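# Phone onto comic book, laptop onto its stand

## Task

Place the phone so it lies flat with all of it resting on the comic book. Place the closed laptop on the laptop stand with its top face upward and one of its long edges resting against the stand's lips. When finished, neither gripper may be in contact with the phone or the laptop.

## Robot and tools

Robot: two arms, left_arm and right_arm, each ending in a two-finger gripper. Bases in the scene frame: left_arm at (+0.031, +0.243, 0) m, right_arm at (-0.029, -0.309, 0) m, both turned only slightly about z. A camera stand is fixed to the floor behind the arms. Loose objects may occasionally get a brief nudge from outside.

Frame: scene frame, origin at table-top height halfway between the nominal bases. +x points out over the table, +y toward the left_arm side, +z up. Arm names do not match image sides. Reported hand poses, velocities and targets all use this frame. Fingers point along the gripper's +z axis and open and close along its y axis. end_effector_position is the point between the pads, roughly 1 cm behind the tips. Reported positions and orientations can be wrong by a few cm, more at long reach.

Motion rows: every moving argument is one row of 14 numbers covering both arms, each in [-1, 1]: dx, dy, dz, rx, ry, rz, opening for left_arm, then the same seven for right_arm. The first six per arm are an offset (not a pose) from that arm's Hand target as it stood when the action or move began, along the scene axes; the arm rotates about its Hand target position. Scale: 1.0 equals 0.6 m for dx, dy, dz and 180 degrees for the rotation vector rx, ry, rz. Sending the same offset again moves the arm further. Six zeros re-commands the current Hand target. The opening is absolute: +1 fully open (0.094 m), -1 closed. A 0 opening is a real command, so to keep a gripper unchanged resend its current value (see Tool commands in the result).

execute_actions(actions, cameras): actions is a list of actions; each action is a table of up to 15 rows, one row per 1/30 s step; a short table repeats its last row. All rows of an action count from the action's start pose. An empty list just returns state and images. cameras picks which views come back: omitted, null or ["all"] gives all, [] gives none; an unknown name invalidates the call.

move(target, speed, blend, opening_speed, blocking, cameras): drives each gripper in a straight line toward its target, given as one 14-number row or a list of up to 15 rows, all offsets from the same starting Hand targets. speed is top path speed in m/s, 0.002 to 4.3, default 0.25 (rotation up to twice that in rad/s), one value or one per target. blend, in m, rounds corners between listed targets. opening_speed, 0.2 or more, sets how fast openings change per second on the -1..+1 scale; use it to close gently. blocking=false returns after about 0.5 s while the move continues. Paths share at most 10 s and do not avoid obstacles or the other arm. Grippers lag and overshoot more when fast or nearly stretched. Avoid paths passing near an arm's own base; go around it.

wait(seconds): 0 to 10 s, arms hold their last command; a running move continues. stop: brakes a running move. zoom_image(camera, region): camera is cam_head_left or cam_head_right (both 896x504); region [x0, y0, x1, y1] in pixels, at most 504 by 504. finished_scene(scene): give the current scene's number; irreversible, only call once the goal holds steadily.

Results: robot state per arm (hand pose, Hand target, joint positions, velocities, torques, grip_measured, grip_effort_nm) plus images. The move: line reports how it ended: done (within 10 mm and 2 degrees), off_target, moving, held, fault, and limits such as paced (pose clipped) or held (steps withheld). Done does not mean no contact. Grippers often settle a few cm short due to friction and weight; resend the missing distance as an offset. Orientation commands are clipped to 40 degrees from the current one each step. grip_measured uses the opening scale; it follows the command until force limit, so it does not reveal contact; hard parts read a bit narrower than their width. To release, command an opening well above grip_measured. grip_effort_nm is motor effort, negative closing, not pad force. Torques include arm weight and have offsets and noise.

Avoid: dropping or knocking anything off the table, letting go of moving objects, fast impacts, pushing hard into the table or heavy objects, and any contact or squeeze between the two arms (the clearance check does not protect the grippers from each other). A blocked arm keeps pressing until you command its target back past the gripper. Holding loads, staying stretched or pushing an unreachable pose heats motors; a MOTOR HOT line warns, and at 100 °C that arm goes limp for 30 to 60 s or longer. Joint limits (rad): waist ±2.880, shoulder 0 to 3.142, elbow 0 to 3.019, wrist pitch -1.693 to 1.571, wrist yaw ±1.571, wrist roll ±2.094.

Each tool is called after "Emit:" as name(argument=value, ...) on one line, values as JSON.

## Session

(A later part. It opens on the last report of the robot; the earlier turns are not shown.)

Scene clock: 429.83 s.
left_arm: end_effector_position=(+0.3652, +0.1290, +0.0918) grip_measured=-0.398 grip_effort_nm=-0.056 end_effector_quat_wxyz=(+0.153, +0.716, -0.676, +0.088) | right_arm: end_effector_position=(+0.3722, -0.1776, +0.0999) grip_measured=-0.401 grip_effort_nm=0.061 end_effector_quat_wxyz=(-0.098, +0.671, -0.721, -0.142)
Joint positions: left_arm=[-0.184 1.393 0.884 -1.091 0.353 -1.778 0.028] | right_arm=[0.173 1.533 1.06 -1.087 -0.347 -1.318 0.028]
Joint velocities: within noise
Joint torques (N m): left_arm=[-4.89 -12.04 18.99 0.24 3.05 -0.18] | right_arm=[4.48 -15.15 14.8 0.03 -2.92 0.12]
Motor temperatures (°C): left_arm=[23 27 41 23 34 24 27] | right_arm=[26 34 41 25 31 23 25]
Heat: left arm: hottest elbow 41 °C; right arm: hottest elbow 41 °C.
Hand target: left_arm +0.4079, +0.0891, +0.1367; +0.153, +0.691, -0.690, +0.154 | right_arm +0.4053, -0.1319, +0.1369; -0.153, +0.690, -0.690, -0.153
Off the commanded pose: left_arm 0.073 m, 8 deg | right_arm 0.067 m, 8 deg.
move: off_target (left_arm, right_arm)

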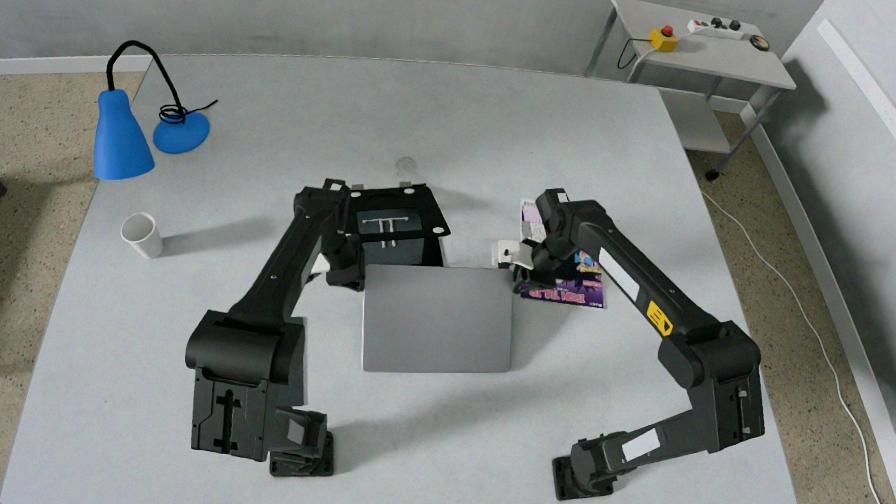

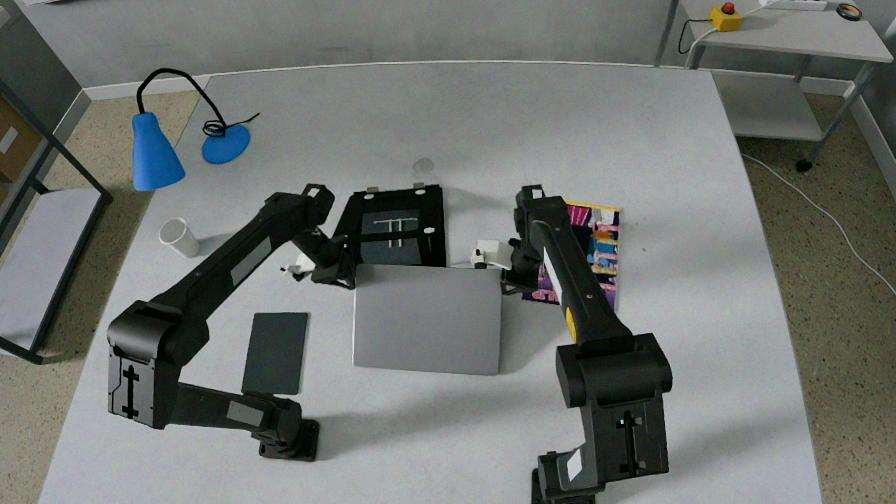

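Emit:
move(target=[0.01,0,-0.22,0,0,0,-0.4,0.01,0,-0.22,0,0,0,-0.4], speed=0.08)

Emit:
zoom_image(camera="cam_head_left", region=[280, 220, 600, 410])

Scene clock: 434.83 s.
left_arm: end_effector_position=(+0.4389, +0.0983, +0.0666) grip_measured=-0.400 grip_effort_nm=0.002 end_effector_quat_wxyz=(+0.107, +0.675, -0.699, +0.210) | right_arm: end_effector_position=(+0.4212, -0.1395, +0.0227) grip_measured=-0.401 grip_effort_nm=0.046 end_effector_quat_wxyz=(-0.166, +0.689, -0.691, -0.141)
Joint positions: left_arm=[-0.203 1.497 0.884 -0.728 0.421 -1.76 0.028] | right_arm=[0.209 1.726 1.044 -0.753 -0.418 -1.324 0.028]
Joint velocities: within noise
Joint torques (N m): left_arm=[-4.01 -4.13 4.63 1.16 0.25 -0.28] | right_arm=[1.79 -14.97 5.93 0.83 -0.45 0.23]
Motor temperatures (°C): left_arm=[23 27 40 23 36 24 27] | right_arm=[26 35 42 25 33 23 25]
Heat: left arm: hottest elbow 40 °C; right arm: hottest elbow 42 °C.
Hand target: left_arm +0.4137, +0.0892, +0.0045; +0.153, +0.691, -0.690, +0.154 | right_arm +0.4112, -0.1320, +0.0048; -0.153, +0.690, -0.690, -0.153
Off the commanded pose: left_arm 0.067 m, 9 deg | right_arm 0.022 m, 2 deg.
move: off_target (left_arm, right_arm)

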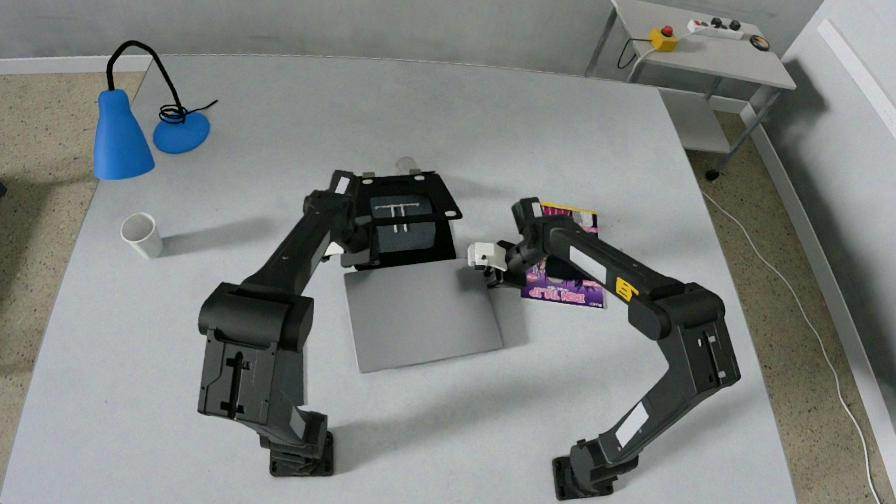

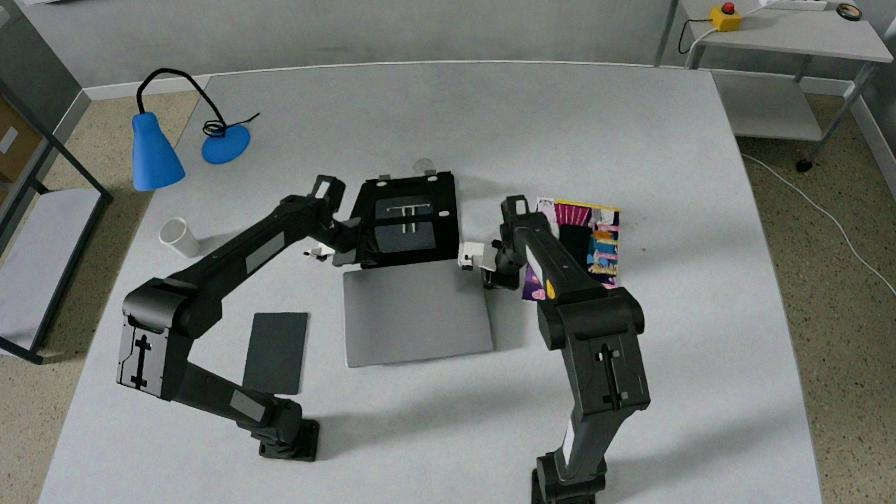

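Scaled by 1.575.

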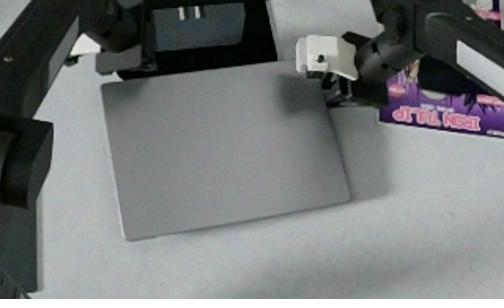

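Emit:
move(target=[0.03,0.02,0.16,0,0,0,-0.4,0.015,-0.01,0.02,0,0,0,-0.4], speed=0.1)

Emit:
zoom_image(camera="cam_head_left", region=[300, 150, 500, 300])

Emit:
zoom_image(camera="cam_head_right", region=[300, 150, 500, 300])

Scene clock: 440.27 s.
left_arm: end_effector_position=(+0.4068, +0.1029, +0.0798) grip_measured=-0.400 grip_effort_nm=0.002 end_effector_quat_wxyz=(+0.166, +0.693, -0.689, +0.132) | right_arm: end_effector_position=(+0.4173, -0.1403, +0.0222) grip_measured=-0.401 grip_effort_nm=0.051 end_effector_quat_wxyz=(-0.159, +0.689, -0.692, -0.145)
Joint positions: left_arm=[-0.203 1.501 0.947 -0.988 0.427 -1.757 0.028] | right_arm=[0.209 1.726 1.044 -0.77 -0.419 -1.326 0.028]
Joint velocities: within noise
Joint torques (N m): left_arm=[-0.67 -12.45 14.11 0.05 0.31 0.01] | right_arm=[0.62 -15.21 8.35 -0.12 -0.52 0.09]
Motor temperatures (°C): left_arm=[23 27 40 23 34 24 27] | right_arm=[26 35 42 25 30 23 25]
Heat: left arm: hottest elbow 40 °C; right arm: hottest elbow 42 °C.
Hand target: left_arm +0.4318, +0.1011, +0.1007; +0.153, +0.691, -0.690, +0.154 | right_arm +0.4203, -0.1380, +0.0168; -0.153, +0.690, -0.690, -0.153
Off the commanded pose: left_arm 0.032 m, 3 deg | right_arm 0.007 m, 1 deg.
move: off_target (left_arm)

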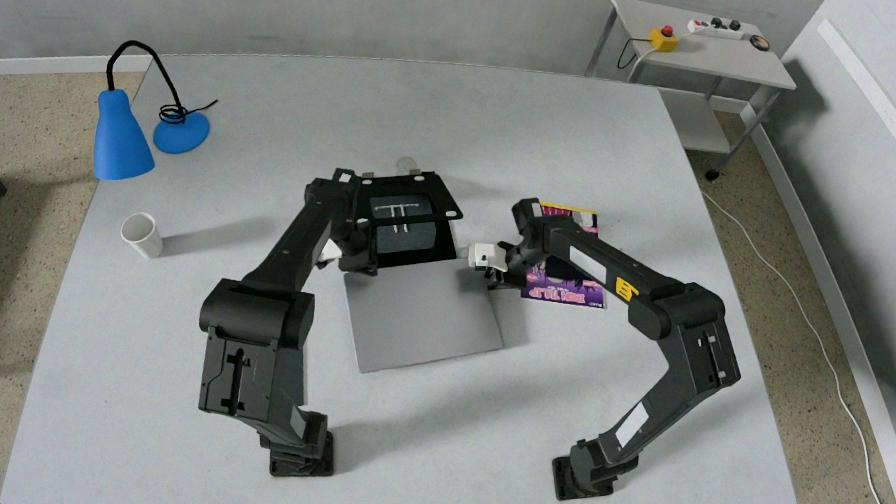

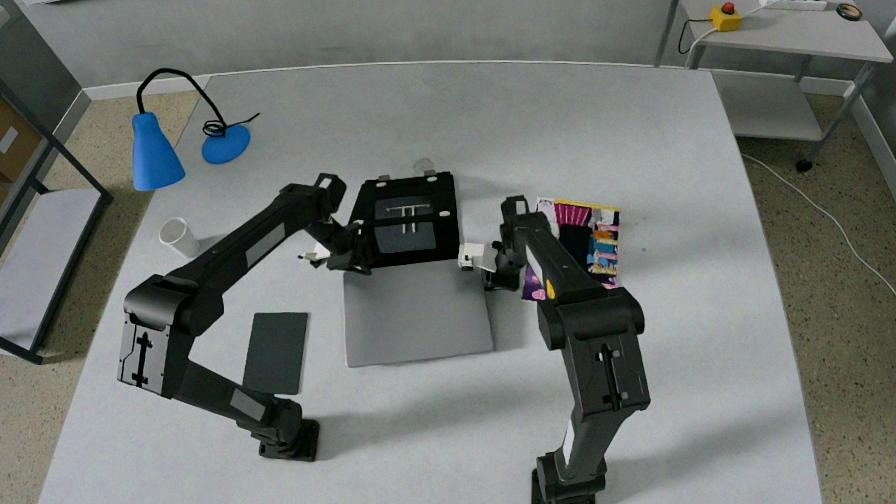

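Scaled by 2.520.

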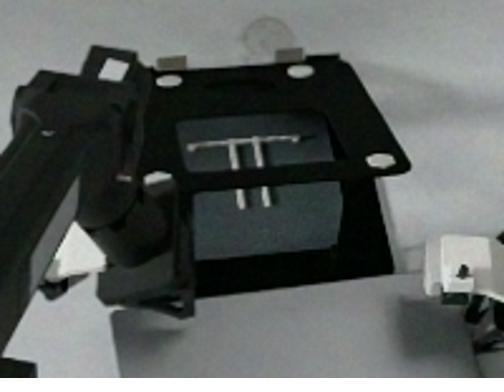

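Scaled by 2.520.

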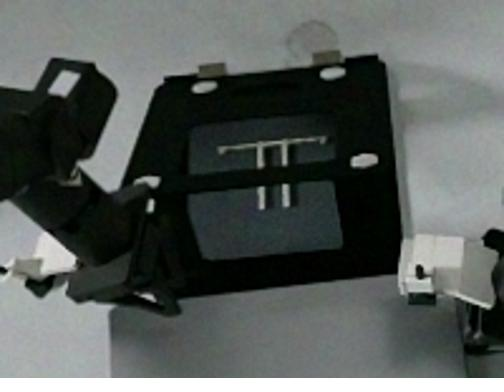

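Emit:
move(target=[[0,0.03,0.1,0,0,0,-0.4,0,-0.03,0.03,0,0,0,-0.4],[-0.1,0.2,0.1,0,0,0,-0.4,-0.03,-0.08,0.2,0,0,0,-0.4],[-0.25,0.3,0.05,0,0,0,-0.4,-0.25,-0.25,0.23,0,0,0,-0.4]], speed=0.2, blend=[0.02,0.04,0])

Emit:
zoom_image(camera="cam_head_left", region=[320, 150, 530, 390])

Emit:
zoom_image(camera="cam_head_right", region=[320, 150, 530, 390])

Scene clock: 447.50 s.
left_arm: end_effector_position=(+0.2875, +0.2792, +0.1289) grip_measured=-0.400 grip_effort_nm=0.002 end_effector_quat_wxyz=(+0.154, +0.689, -0.691, +0.153) | right_arm: end_effector_position=(+0.2776, -0.2853, +0.1578) grip_measured=-0.401 grip_effort_nm=0.051 end_effector_quat_wxyz=(-0.157, +0.693, -0.688, -0.148)
Joint positions: left_arm=[0.378 1.182 0.785 -1.359 0.399 -1.124 0.028] | right_arm=[-0.164 1.205 0.888 -1.315 -0.431 -1.75 0.028]
Joint velocities: within noise
Joint torques (N m): left_arm=[0.03 -8.76 8.35 -0.35 0.16 0.06] | right_arm=[-0.32 -10.05 7.05 -0.35 -0.28 0.12]
Motor temperatures (°C): left_arm=[22 27 40 23 32 24 27] | right_arm=[26 35 41 25 29 23 25]
Heat: left arm: hottest elbow 40 °C; right arm: hottest elbow 41 °C.
Hand target: left_arm +0.2818, +0.2811, +0.1306; +0.153, +0.691, -0.690, +0.154 | right_arm +0.2702, -0.2880, +0.1548; -0.153, +0.690, -0.691, -0.153
Off the commanded pose: left_arm 0.006 m, 0 deg | right_arm 0.008 m, 1 deg.
move: done

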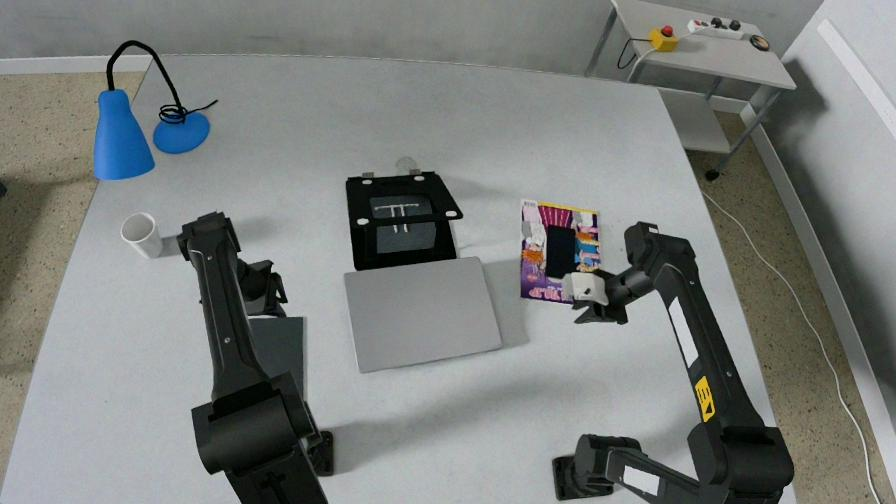

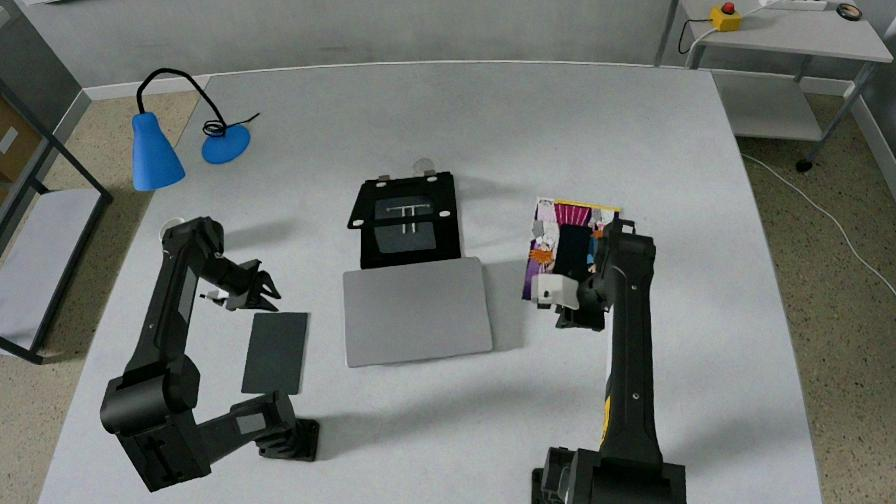

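Scaled by 2.100.

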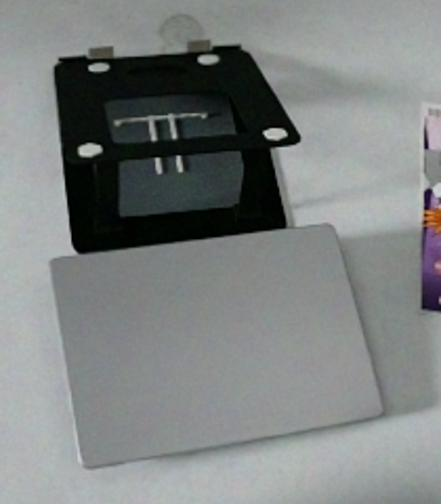

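Scaled by 2.100.

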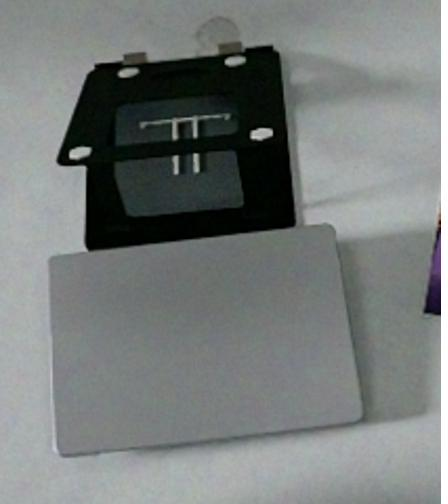

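Emit:
move(target=[0,0,0.03,-0.0518,-0.4031,-0.1561,0,0,0,0.02,0.2677,0.3506,-0.4379,0], speed=0.35)

Scene clock: 475.47 s.
left_arm: end_effector_position=(+0.2796, +0.2746, +0.1458) grip_measured=-0.002 grip_effort_nm=0.125 end_effector_quat_wxyz=(+0.194, -0.274, +0.771, -0.540) | right_arm: end_effector_position=(+0.2738, -0.2867, +0.1681) grip_measured=-0.001 grip_effort_nm=0.066 end_effector_quat_wxyz=(+0.094, +0.138, +0.806, +0.567)
Joint positions: left_arm=[0.802 1.178 0.523 -1.296 1.195 0.408 0.047] | right_arm=[-0.491 1.331 0.719 -1.358 -1.195 -0.421 0.047]
Joint velocities: within noise
Joint torques (N m): left_arm=[-0.44 -5.36 8.85 -0.47 0.67 0.19] | right_arm=[-0.21 -10.7 5.61 -0.01 -0.48 0.07]
Motor temperatures (°C): left_arm=[22 27 39 23 29 24 27] | right_arm=[26 35 41 25 26 23 25]
Heat: left arm: hottest elbow 39 °C; right arm: hottest elbow 41 °C.
Hand target: left_arm +0.2819, +0.2811, +0.1487; +0.198, -0.278, +0.769, -0.541 | right_arm +0.2703, -0.2880, +0.1669; +0.098, +0.142, +0.807, +0.565
Off the commanded pose: left_arm 0.007 m, 1 deg | right_arm 0.004 m, 1 deg.
move: done

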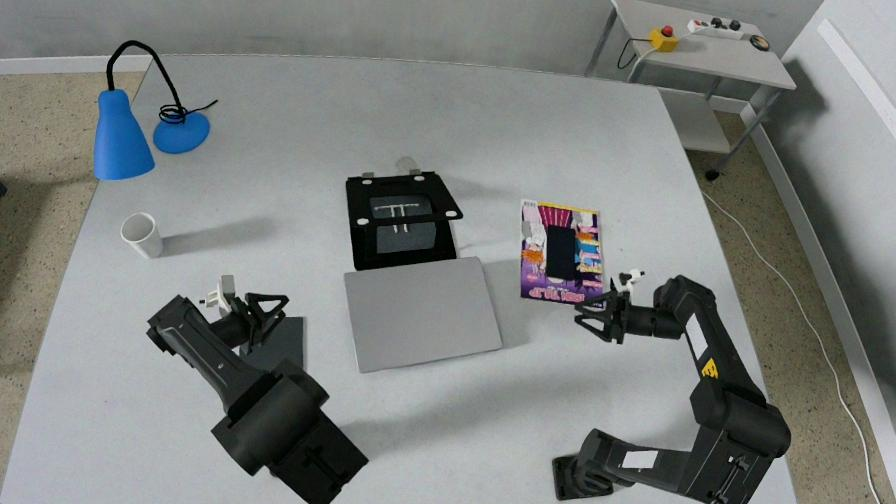

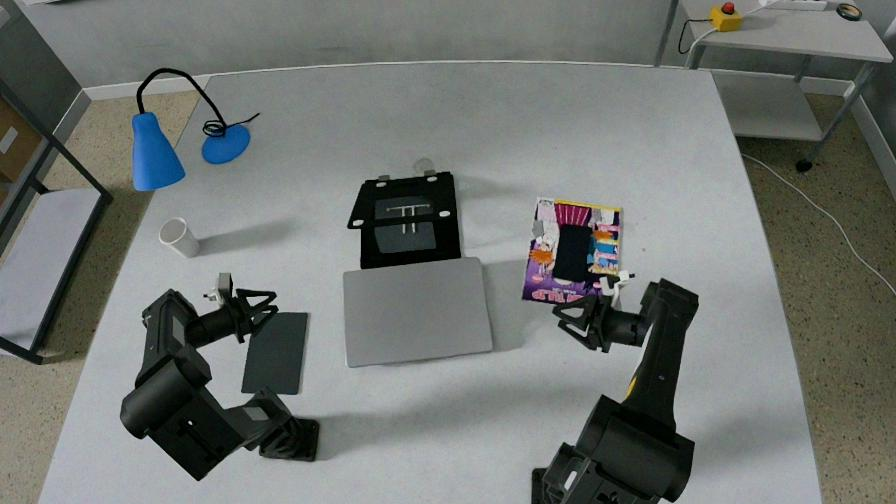

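Emit:
move(target=[[0.055,-0.08,-0.09,0,0,0,0.05,0.2,0.12,-0.1,0,0,0,0.05],[0.058,-0.09,-0.186,0,0,0,0.05,0.215,0.138,-0.222,0,0,0,0.05]], speed=0.18, blend=[0.02,0])

Emit:
zoom_image(camera="cam_head_left", region=[290, 210, 550, 400])

Emit:
zoom_image(camera="cam_head_right", region=[290, 210, 550, 400])

Scene clock: 484.50 s.
left_arm: end_effector_position=(+0.3190, +0.2329, +0.0404) grip_measured=+0.048 grip_effort_nm=0.125 end_effector_quat_wxyz=(+0.206, -0.278, +0.768, -0.539) | right_arm: end_effector_position=(+0.4060, -0.2117, +0.0461) grip_measured=+0.049 grip_effort_nm=0.066 end_effector_quat_wxyz=(+0.113, +0.137, +0.806, +0.565)
Joint positions: left_arm=[0.536 1.411 0.265 -0.033 1.2 -0.399 0.049] | right_arm=[-0.15 1.719 0.689 0.01 -1.166 0.561 0.049]
Joint velocities: within noise
Joint torques (N m): left_arm=[-2.73 -5.83 3.96 1.31 0.46 -0.05] | right_arm=[1.55 -12.86 4.23 1.36 -0.4 0.21]
Motor temperatures (°C): left_arm=[22 26 39 23 29 24 27] | right_arm=[26 34 40 25 26 23 25]
Heat: left arm: hottest elbow 39 °C; right arm: hottest elbow 40 °C.
Hand target: left_arm +0.3166, +0.2272, +0.0370; +0.198, -0.278, +0.769, -0.541 | right_arm +0.3992, -0.2052, +0.0336; +0.098, +0.142, +0.807, +0.565
Off the commanded pose: left_arm 0.007 m, 1 deg | right_arm 0.016 m, 2 deg.
move: off_target (right_arm)

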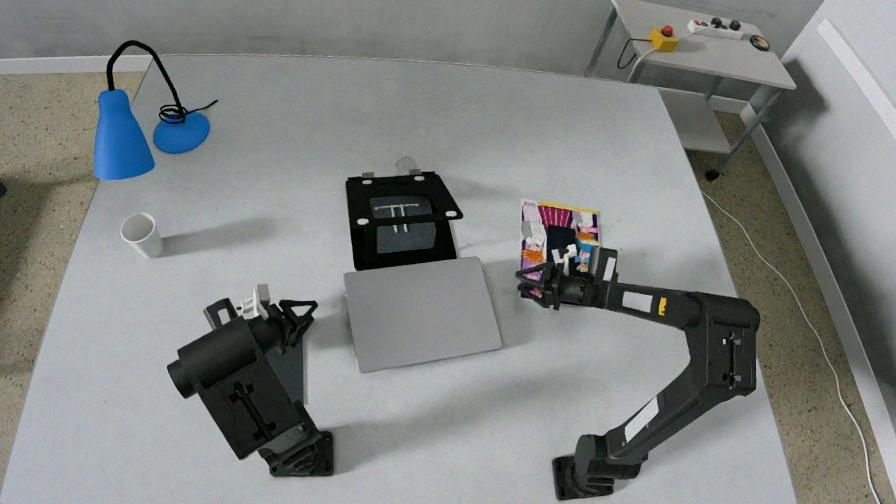

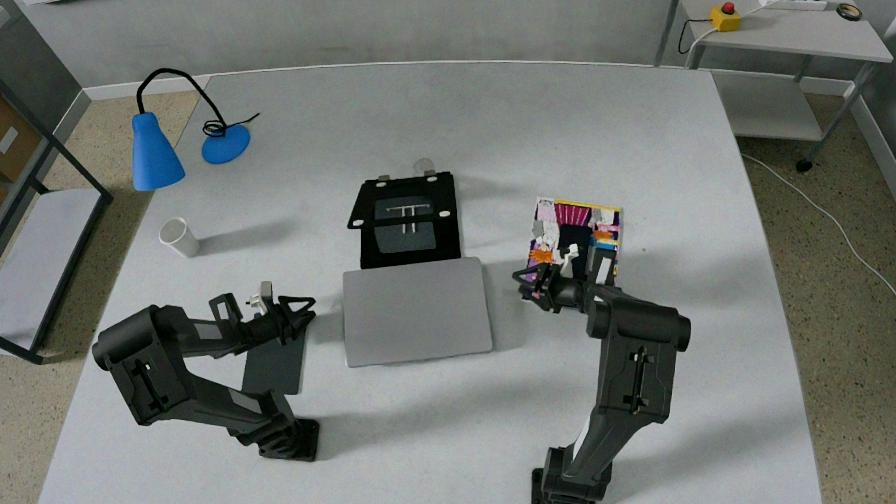

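Scaled by 1.938.

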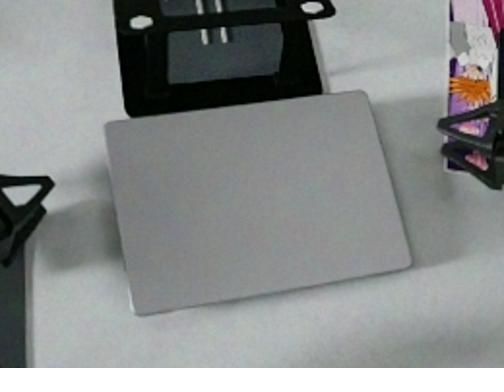

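Scaled by 1.938.

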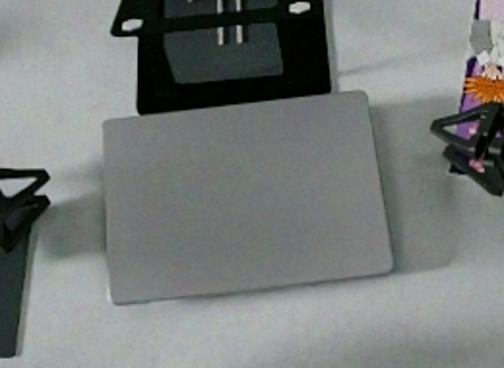

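Emit:
move(target=[0.029,-0.145,-0.01,0,0,0,0.05,-0.027,0.119,-0.019,0,0,0,0.05], speed=0.08)

Emit:
zoom_image(camera="cam_head_left", region=[290, 210, 550, 400])

Emit:
zoom_image(camera="cam_head_right", region=[290, 210, 550, 400])

Scene clock: 490.97 s.
left_arm: end_effector_position=(+0.3381, +0.1447, +0.0330) grip_measured=+0.048 grip_effort_nm=0.125 end_effector_quat_wxyz=(+0.204, -0.278, +0.769, -0.539) | right_arm: end_effector_position=(+0.3909, -0.1379, +0.0353) grip_measured=+0.049 grip_effort_nm=0.066 end_effector_quat_wxyz=(+0.112, +0.136, +0.805, +0.567)
Joint positions: left_arm=[0.104 1.557 0.133 0.843 0.91 -1.079 0.049] | right_arm=[0.046 1.742 0.583 0.441 -1.042 0.896 0.049]
Joint velocities: within noise
Joint torques (N m): left_arm=[-2.32 -6.53 2.18 2.29 0.11 -0.05] | right_arm=[1.26 -12.04 3.59 1.78 -0.27 0.16]
Motor temperatures (°C): left_arm=[22 26 38 23 29 23 27] | right_arm=[26 34 40 25 26 23 25]
Heat: left arm: hottest elbow 38 °C; right arm: hottest elbow 40 °C.
Hand target: left_arm +0.3340, +0.1402, +0.0310; +0.198, -0.278, +0.769, -0.541 | right_arm +0.3831, -0.1338, +0.0223; +0.099, +0.142, +0.807, +0.565
Off the commanded pose: left_arm 0.006 m, 1 deg | right_arm 0.016 m, 2 deg.
move: off_target (right_arm)

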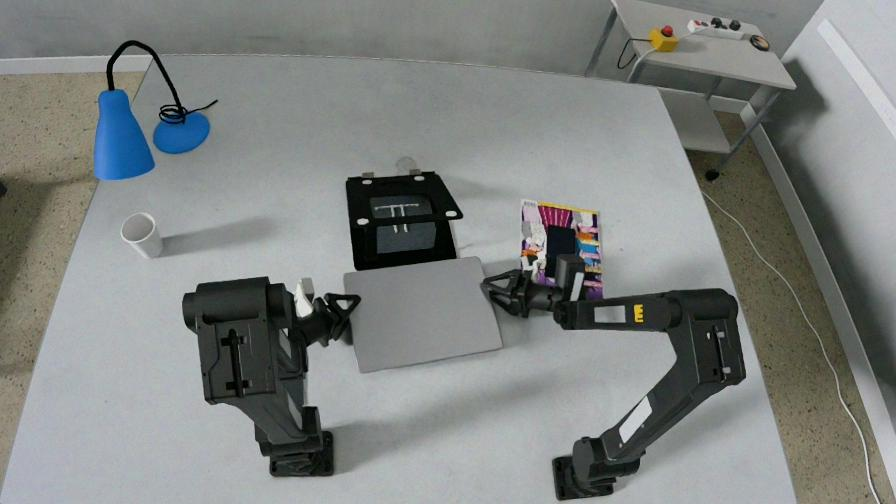

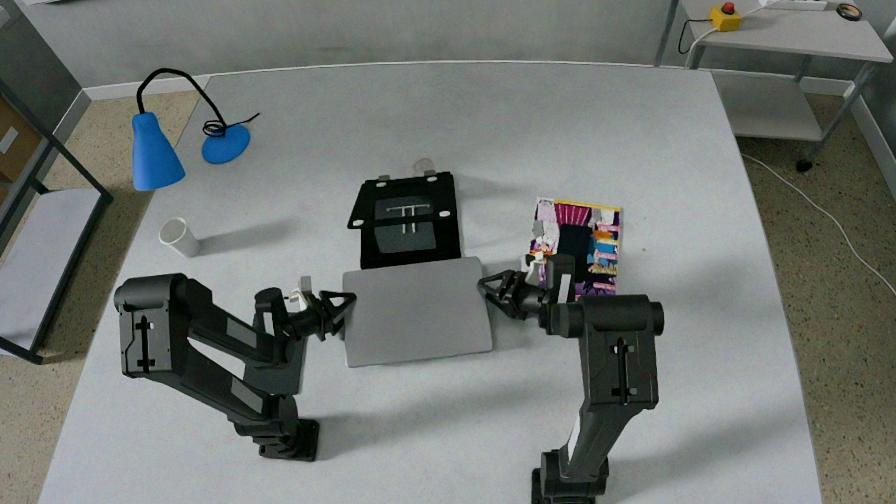

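Scaled by 1.938.

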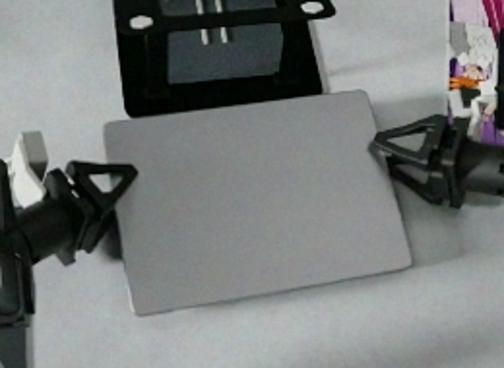

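Scaled by 1.938.

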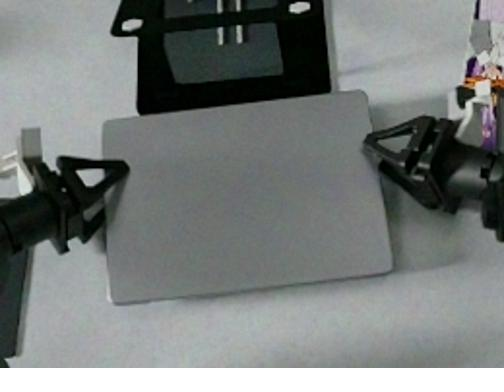

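Emit:
move(target=[0.0,0.005,0,0,0,0,0.05,-0.003,0.03,-0.002,0,0,0,0.05], speed=0.08, cameras=[])

Emit:
move(target=[0,0,0,0,0,0,-0.85,0,0,0,0,0,0,-0.85], speed=0.08, opening_speed=0.5)

Emit:
zoom_image(camera="cam_head_left", region=[290, 210, 550, 400])

Scene clock: 495.13 s.
left_arm: end_effector_position=(+0.3376, +0.1439, +0.0335) grip_measured=+0.048 grip_effort_nm=0.125 end_effector_quat_wxyz=(+0.202, -0.277, +0.768, -0.541) | right_arm: end_effector_position=(+0.3896, -0.1203, +0.0341) grip_measured=+0.049 grip_effort_nm=0.061 end_effector_quat_wxyz=(+0.113, +0.137, +0.804, +0.567)
Joint positions: left_arm=[0.104 1.557 0.133 0.843 0.916 -1.08 0.049] | right_arm=[0.095 1.753 0.575 0.513 -1.004 0.959 0.049]
Joint velocities: within noise
Joint torques (N m): left_arm=[-1.32 -7.06 2.37 1.74 0.34 0.11] | right_arm=[1.49 -12.04 3.48 1.74 -0.23 0.16]
Motor temperatures (°C): left_arm=[22 26 37 24 29 23 27] | right_arm=[26 34 39 25 26 23 25]
Heat: left arm: hottest elbow 37 °C; right arm: hottest elbow 39 °C.
Hand target: left_arm +0.3340, +0.1431, +0.0311; +0.198, -0.278, +0.769, -0.541 | right_arm +0.3812, -0.1158, +0.0210; +0.098, +0.143, +0.807, +0.565
Off the commanded pose: left_arm 0.004 m, 0 deg | right_arm 0.016 m, 2 deg.
move: off_target (right_arm)
No camera images: "cameras" was empty.

Scene clock: 497.13 s.
left_arm: end_effector_position=(+0.3386, +0.1432, +0.0375) grip_measured=-0.541 grip_effort_nm=-0.969 end_effector_quat_wxyz=(+0.209, -0.267, +0.767, -0.545) | right_arm: end_effector_position=(+0.3908, -0.1181, +0.0400) grip_measured=-0.572 grip_effort_nm=-0.999 end_effector_quat_wxyz=(+0.121, +0.123, +0.800, +0.574)
Joint positions: left_arm=[0.104 1.556 0.133 0.864 0.926 -1.075 0.022] | right_arm=[0.097 1.752 0.575 0.544 -1.017 0.957 0.02]
Joint velocities: within noise
Joint torques (N m): left_arm=[-1.96 -7.24 2.44 1.06 -0.01 0.03] | right_arm=[1.38 -12.04 3.48 0.76 0.25 0.17]
Motor temperatures (°C): left_arm=[22 26 37 24 29 23 27] | right_arm=[26 34 39 25 26 23 25]
Heat: left arm: hottest elbow 37 °C; right arm: hottest elbow 39 °C.
Hand target: left_arm +0.3340, +0.1431, +0.0311; +0.198, -0.278, +0.769, -0.541 | right_arm +0.3812, -0.1158, +0.0210; +0.098, +0.142, +0.807, +0.565
Off the commanded pose: left_arm 0.008 m, 2 deg | right_arm 0.021 m, 4 deg.
move: off_target (right_arm)

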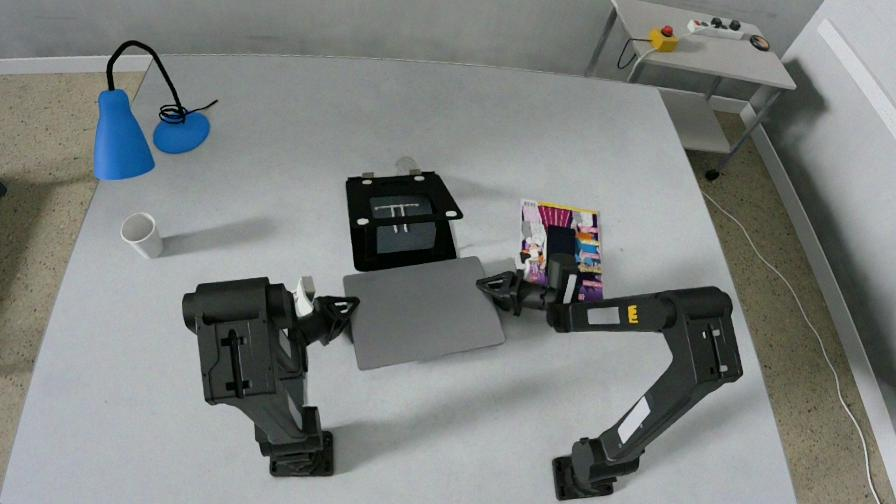

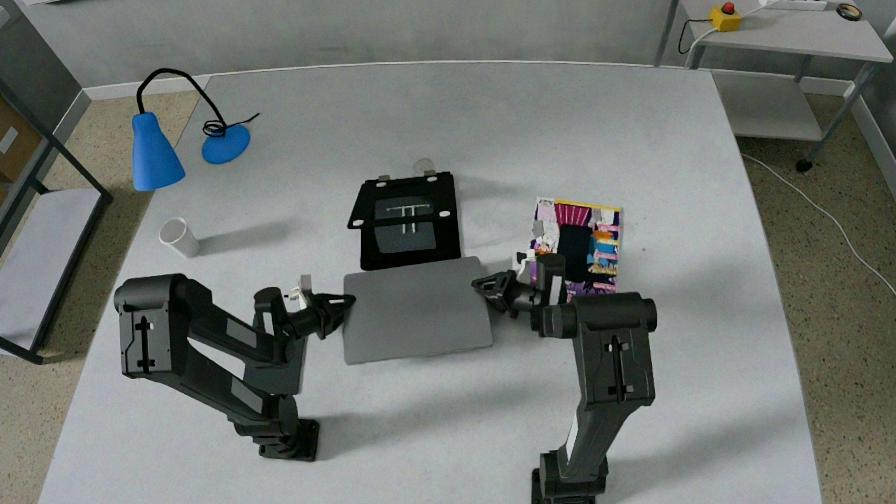

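Scaled by 1.938.

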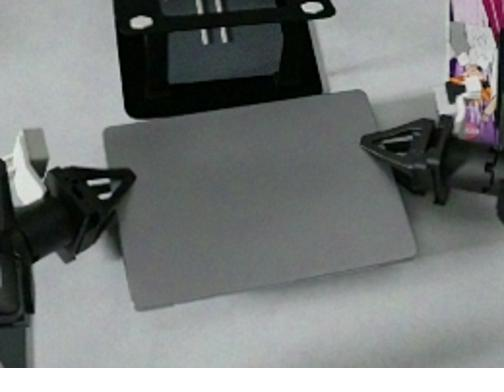

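Emit:
move(target=[0,0,0.2,0,0,0,-0.85,0,0,0.215,0,0,0,-0.85], speed=0.1)

Emit:
zoom_image(camera="cam_head_left", region=[290, 150, 550, 400])

Scene clock: 501.57 s.
left_arm: end_effector_position=(+0.2959, +0.1392, +0.0979) grip_measured=-0.577 grip_effort_nm=-1.009 end_effector_quat_wxyz=(+0.136, -0.334, +0.768, -0.529) | right_arm: end_effector_position=(+0.3532, -0.1234, +0.1031) grip_measured=-0.601 grip_effort_nm=-1.033 end_effector_quat_wxyz=(+0.053, +0.184, +0.815, +0.547)
Joint positions: left_arm=[0.105 0.821 0.152 -0.049 0.911 -1.125 0.02] | right_arm=[0.099 1.423 0.564 0.049 -0.992 0.973 0.019]
Joint velocities: within noise
Joint torques (N m): left_arm=[-1.32 -4.84 18.44 1.52 0.61 0.58] | right_arm=[1.14 -15.5 11.56 1.29 -0.69 0.04]
Motor temperatures (°C): left_arm=[22 26 37 24 29 24 27] | right_arm=[26 35 39 25 26 23 26]
Heat: left arm: hottest elbow 37 °C; right arm: hottest elbow 39 °C.
Hand target: left_arm +0.3340, +0.1432, +0.1511; +0.198, -0.278, +0.769, -0.541 | right_arm +0.3812, -0.1158, +0.1500; +0.098, +0.142, +0.807, +0.565
Off the commanded pose: left_arm 0.066 m, 10 deg | right_arm 0.055 m, 7 deg.
move: off_target (left_arm, right_arm)

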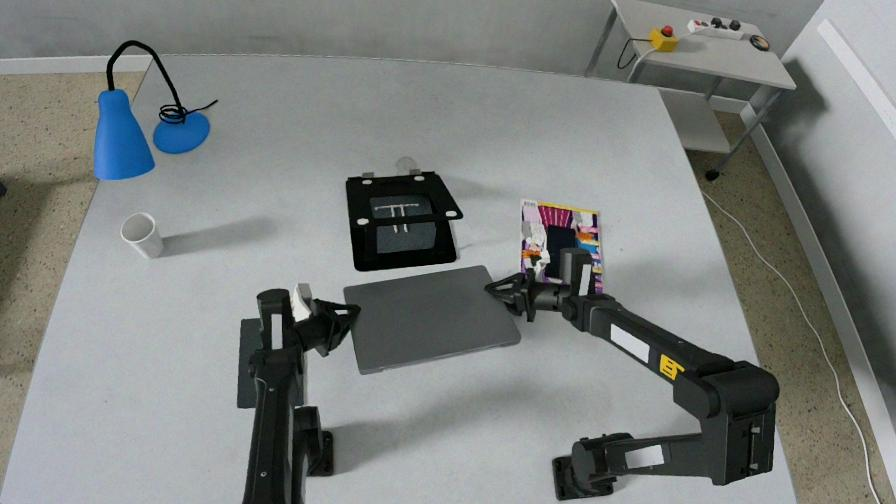

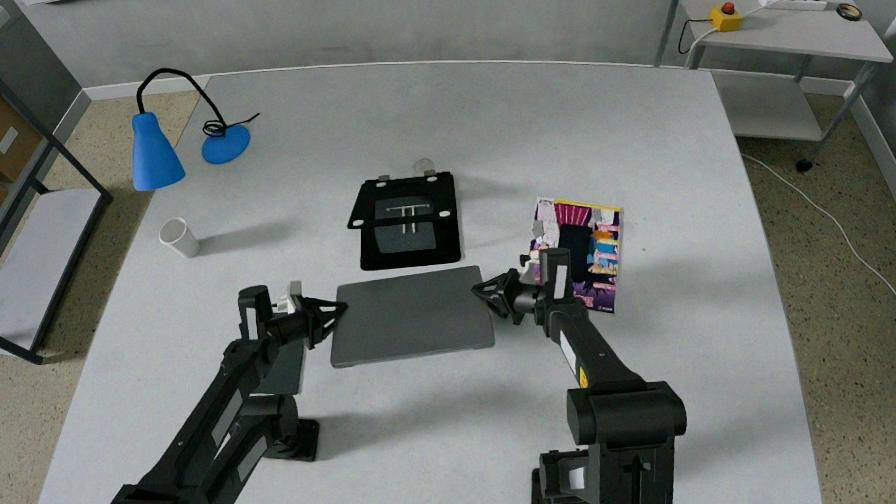

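Scaled by 1.938.

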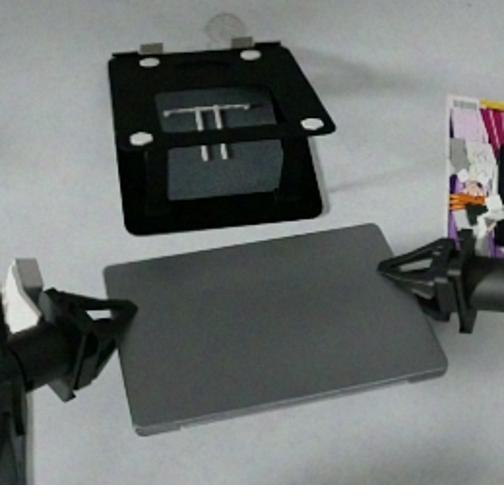

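Emit:
move(target=[0.03,0,0.25,0,0,0,-0.85,0.03,0,0.25,0,0,0,-0.85], speed=0.15)

Emit:
zoom_image(camera="cam_head_left", region=[290, 150, 550, 400])

Emit:
zoom_image(camera="cam_head_right", region=[290, 150, 550, 400])

Scene clock: 506.27 s.
left_arm: end_effector_position=(+0.3236, +0.1426, +0.2288) grip_measured=-0.577 grip_effort_nm=-1.009 end_effector_quat_wxyz=(+0.130, -0.337, +0.769, -0.528) | right_arm: end_effector_position=(+0.3738, -0.1211, +0.2335) grip_measured=-0.601 grip_effort_nm=-1.043 end_effector_quat_wxyz=(+0.042, +0.192, +0.815, +0.545)
Joint positions: left_arm=[0.105 0.671 0.487 -0.549 0.914 -1.124 0.02] | right_arm=[0.099 1.219 0.813 -0.425 -0.994 0.982 0.019]
Joint velocities: within noise
Joint torques (N m): left_arm=[-1.49 -3.55 23.19 1.72 0.32 0.43] | right_arm=[0.67 -13.8 16.55 0.99 -0.79 -0.11]
Motor temperatures (°C): left_arm=[22 26 39 24 29 24 28] | right_arm=[26 35 41 25 26 23 26]
Heat: left arm: hottest elbow 39 °C; right arm: hottest elbow 41 °C.
Hand target: left_arm +0.3520, +0.1432, +0.3011; +0.199, -0.278, +0.769, -0.541 | right_arm +0.3991, -0.1158, +0.3000; +0.098, +0.142, +0.807, +0.565
Off the commanded pose: left_arm 0.078 m, 10 deg | right_arm 0.071 m, 9 deg.
move: off_target (left_arm, right_arm)

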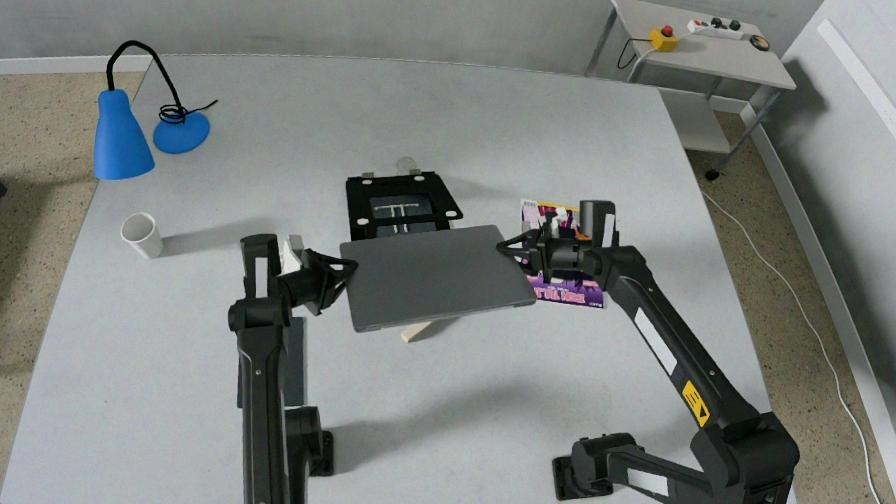

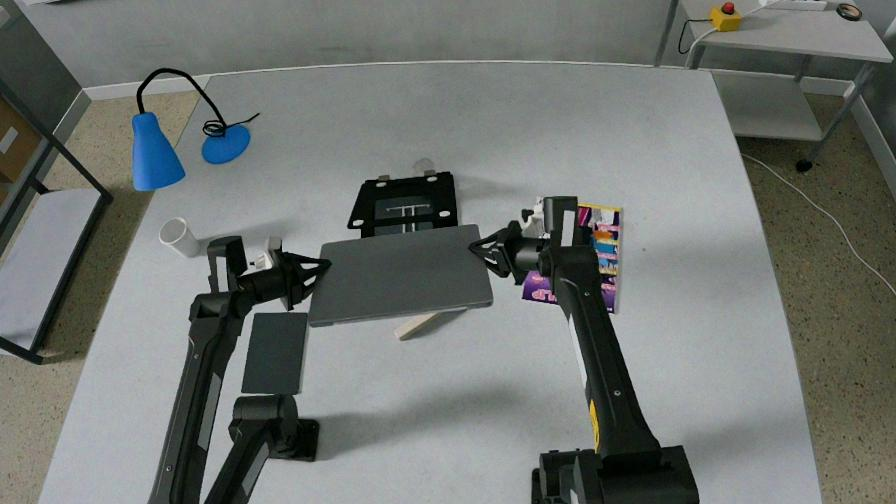

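Scaled by 1.938.

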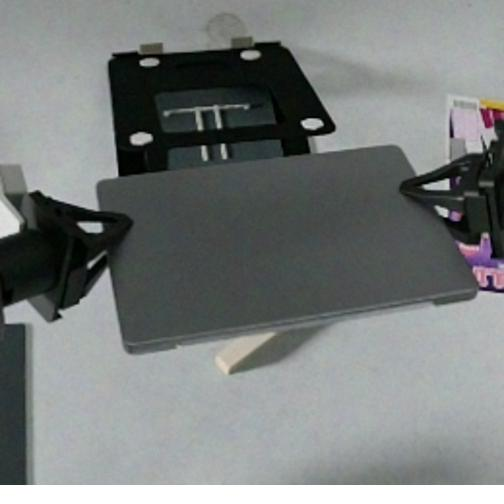

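Scaled by 1.938.

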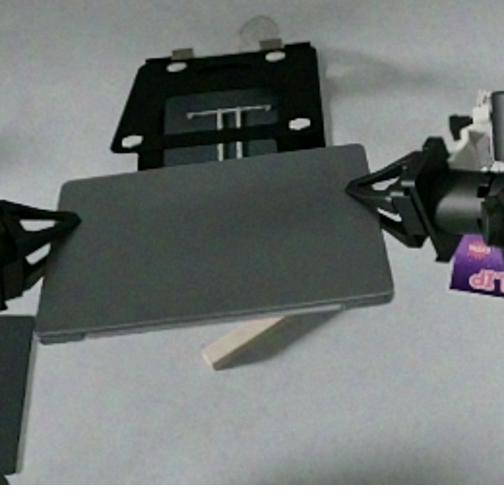

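Emit:
move(target=[[0.2,0.025,0.05,0,0.02,-0.01,-0.85,0.17,0.025,0.05,0,0.02,-0.01,-0.85],[0.365,0.048,0.06,0,0.03,-0.02,-0.85,0.335,0.048,0.06,0,0.03,-0.02,-0.85]], speed=0.12, blend=[0.05,0])

Emit:
zoom_image(camera="cam_head_left", region=[290, 100, 550, 330])

Emit:
zoom_image(camera="cam_head_right", region=[290, 100, 550, 330])

Scene clock: 523.07 s.
left_arm: end_effector_position=(+0.5388, +0.1678, +0.2619) grip_measured=-0.577 grip_effort_nm=-1.009 end_effector_quat_wxyz=(+0.072, -0.337, +0.783, -0.517) | right_arm: end_effector_position=(+0.5725, -0.0956, +0.2669) grip_measured=-0.601 grip_effort_nm=-1.043 end_effector_quat_wxyz=(+0.026, +0.241, +0.811, +0.532)
Joint positions: left_arm=[0.106 1.394 1.086 -0.599 0.955 -1.032 0.02] | right_arm=[0.115 1.692 1.423 -0.559 -0.943 1.089 0.019]
Joint velocities: within noise
Joint torques (N m): left_arm=[-1.85 -15.44 21.9 1.29 0.58 0.45] | right_arm=[0.97 -21.71 17.83 1.14 -0.59 -0.06]
Motor temperatures (°C): left_arm=[22 26 45 24 29 24 28] | right_arm=[26 35 48 25 26 23 27]
Heat: left arm: hottest elbow 45 °C; right arm: hottest elbow 48 °C.
Hand target: left_arm +0.5709, +0.1719, +0.3370; +0.145, -0.279, +0.786, -0.533 | right_arm +0.6001, -0.0869, +0.3361; +0.078, +0.194, +0.806, +0.554
Off the commanded pose: left_arm 0.082 m, 11 deg | right_arm 0.075 m, 8 deg.
move: off_target (left_arm, right_arm)

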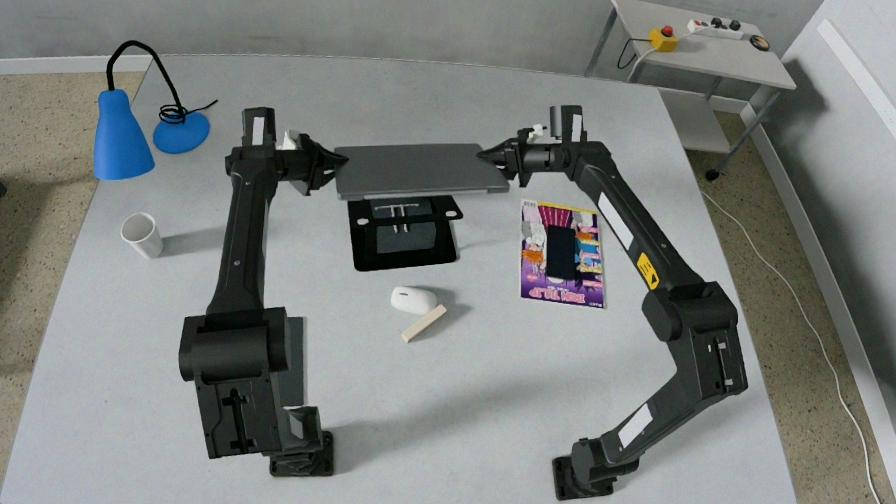

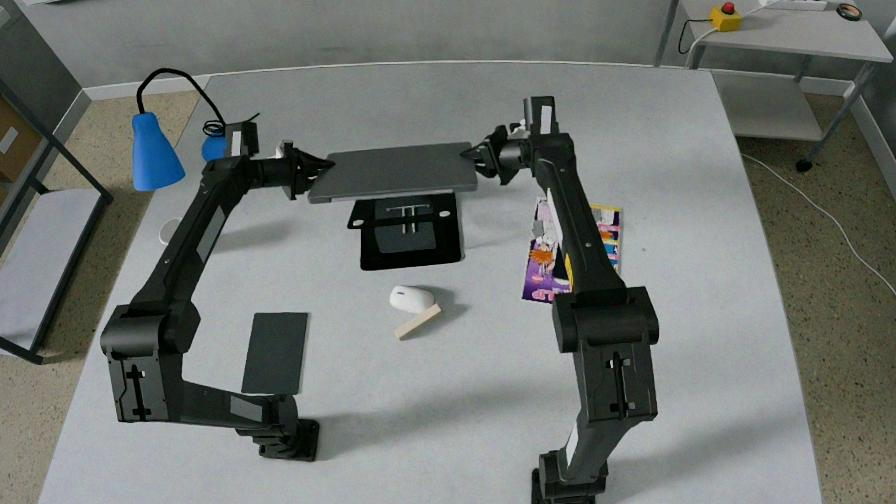

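Scaled by 1.938.

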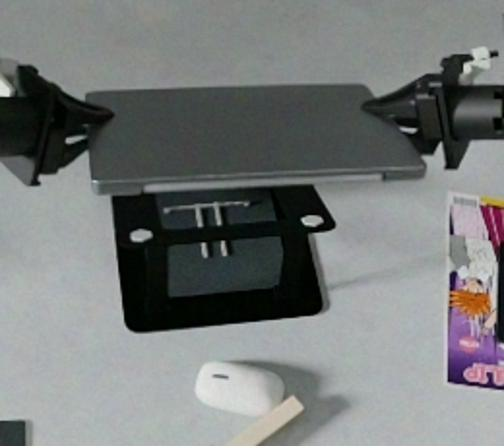

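Scaled by 1.938.

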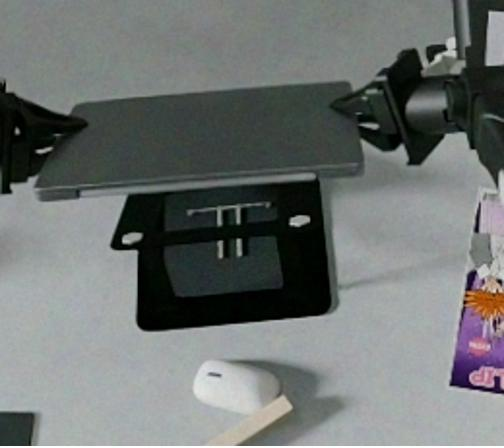

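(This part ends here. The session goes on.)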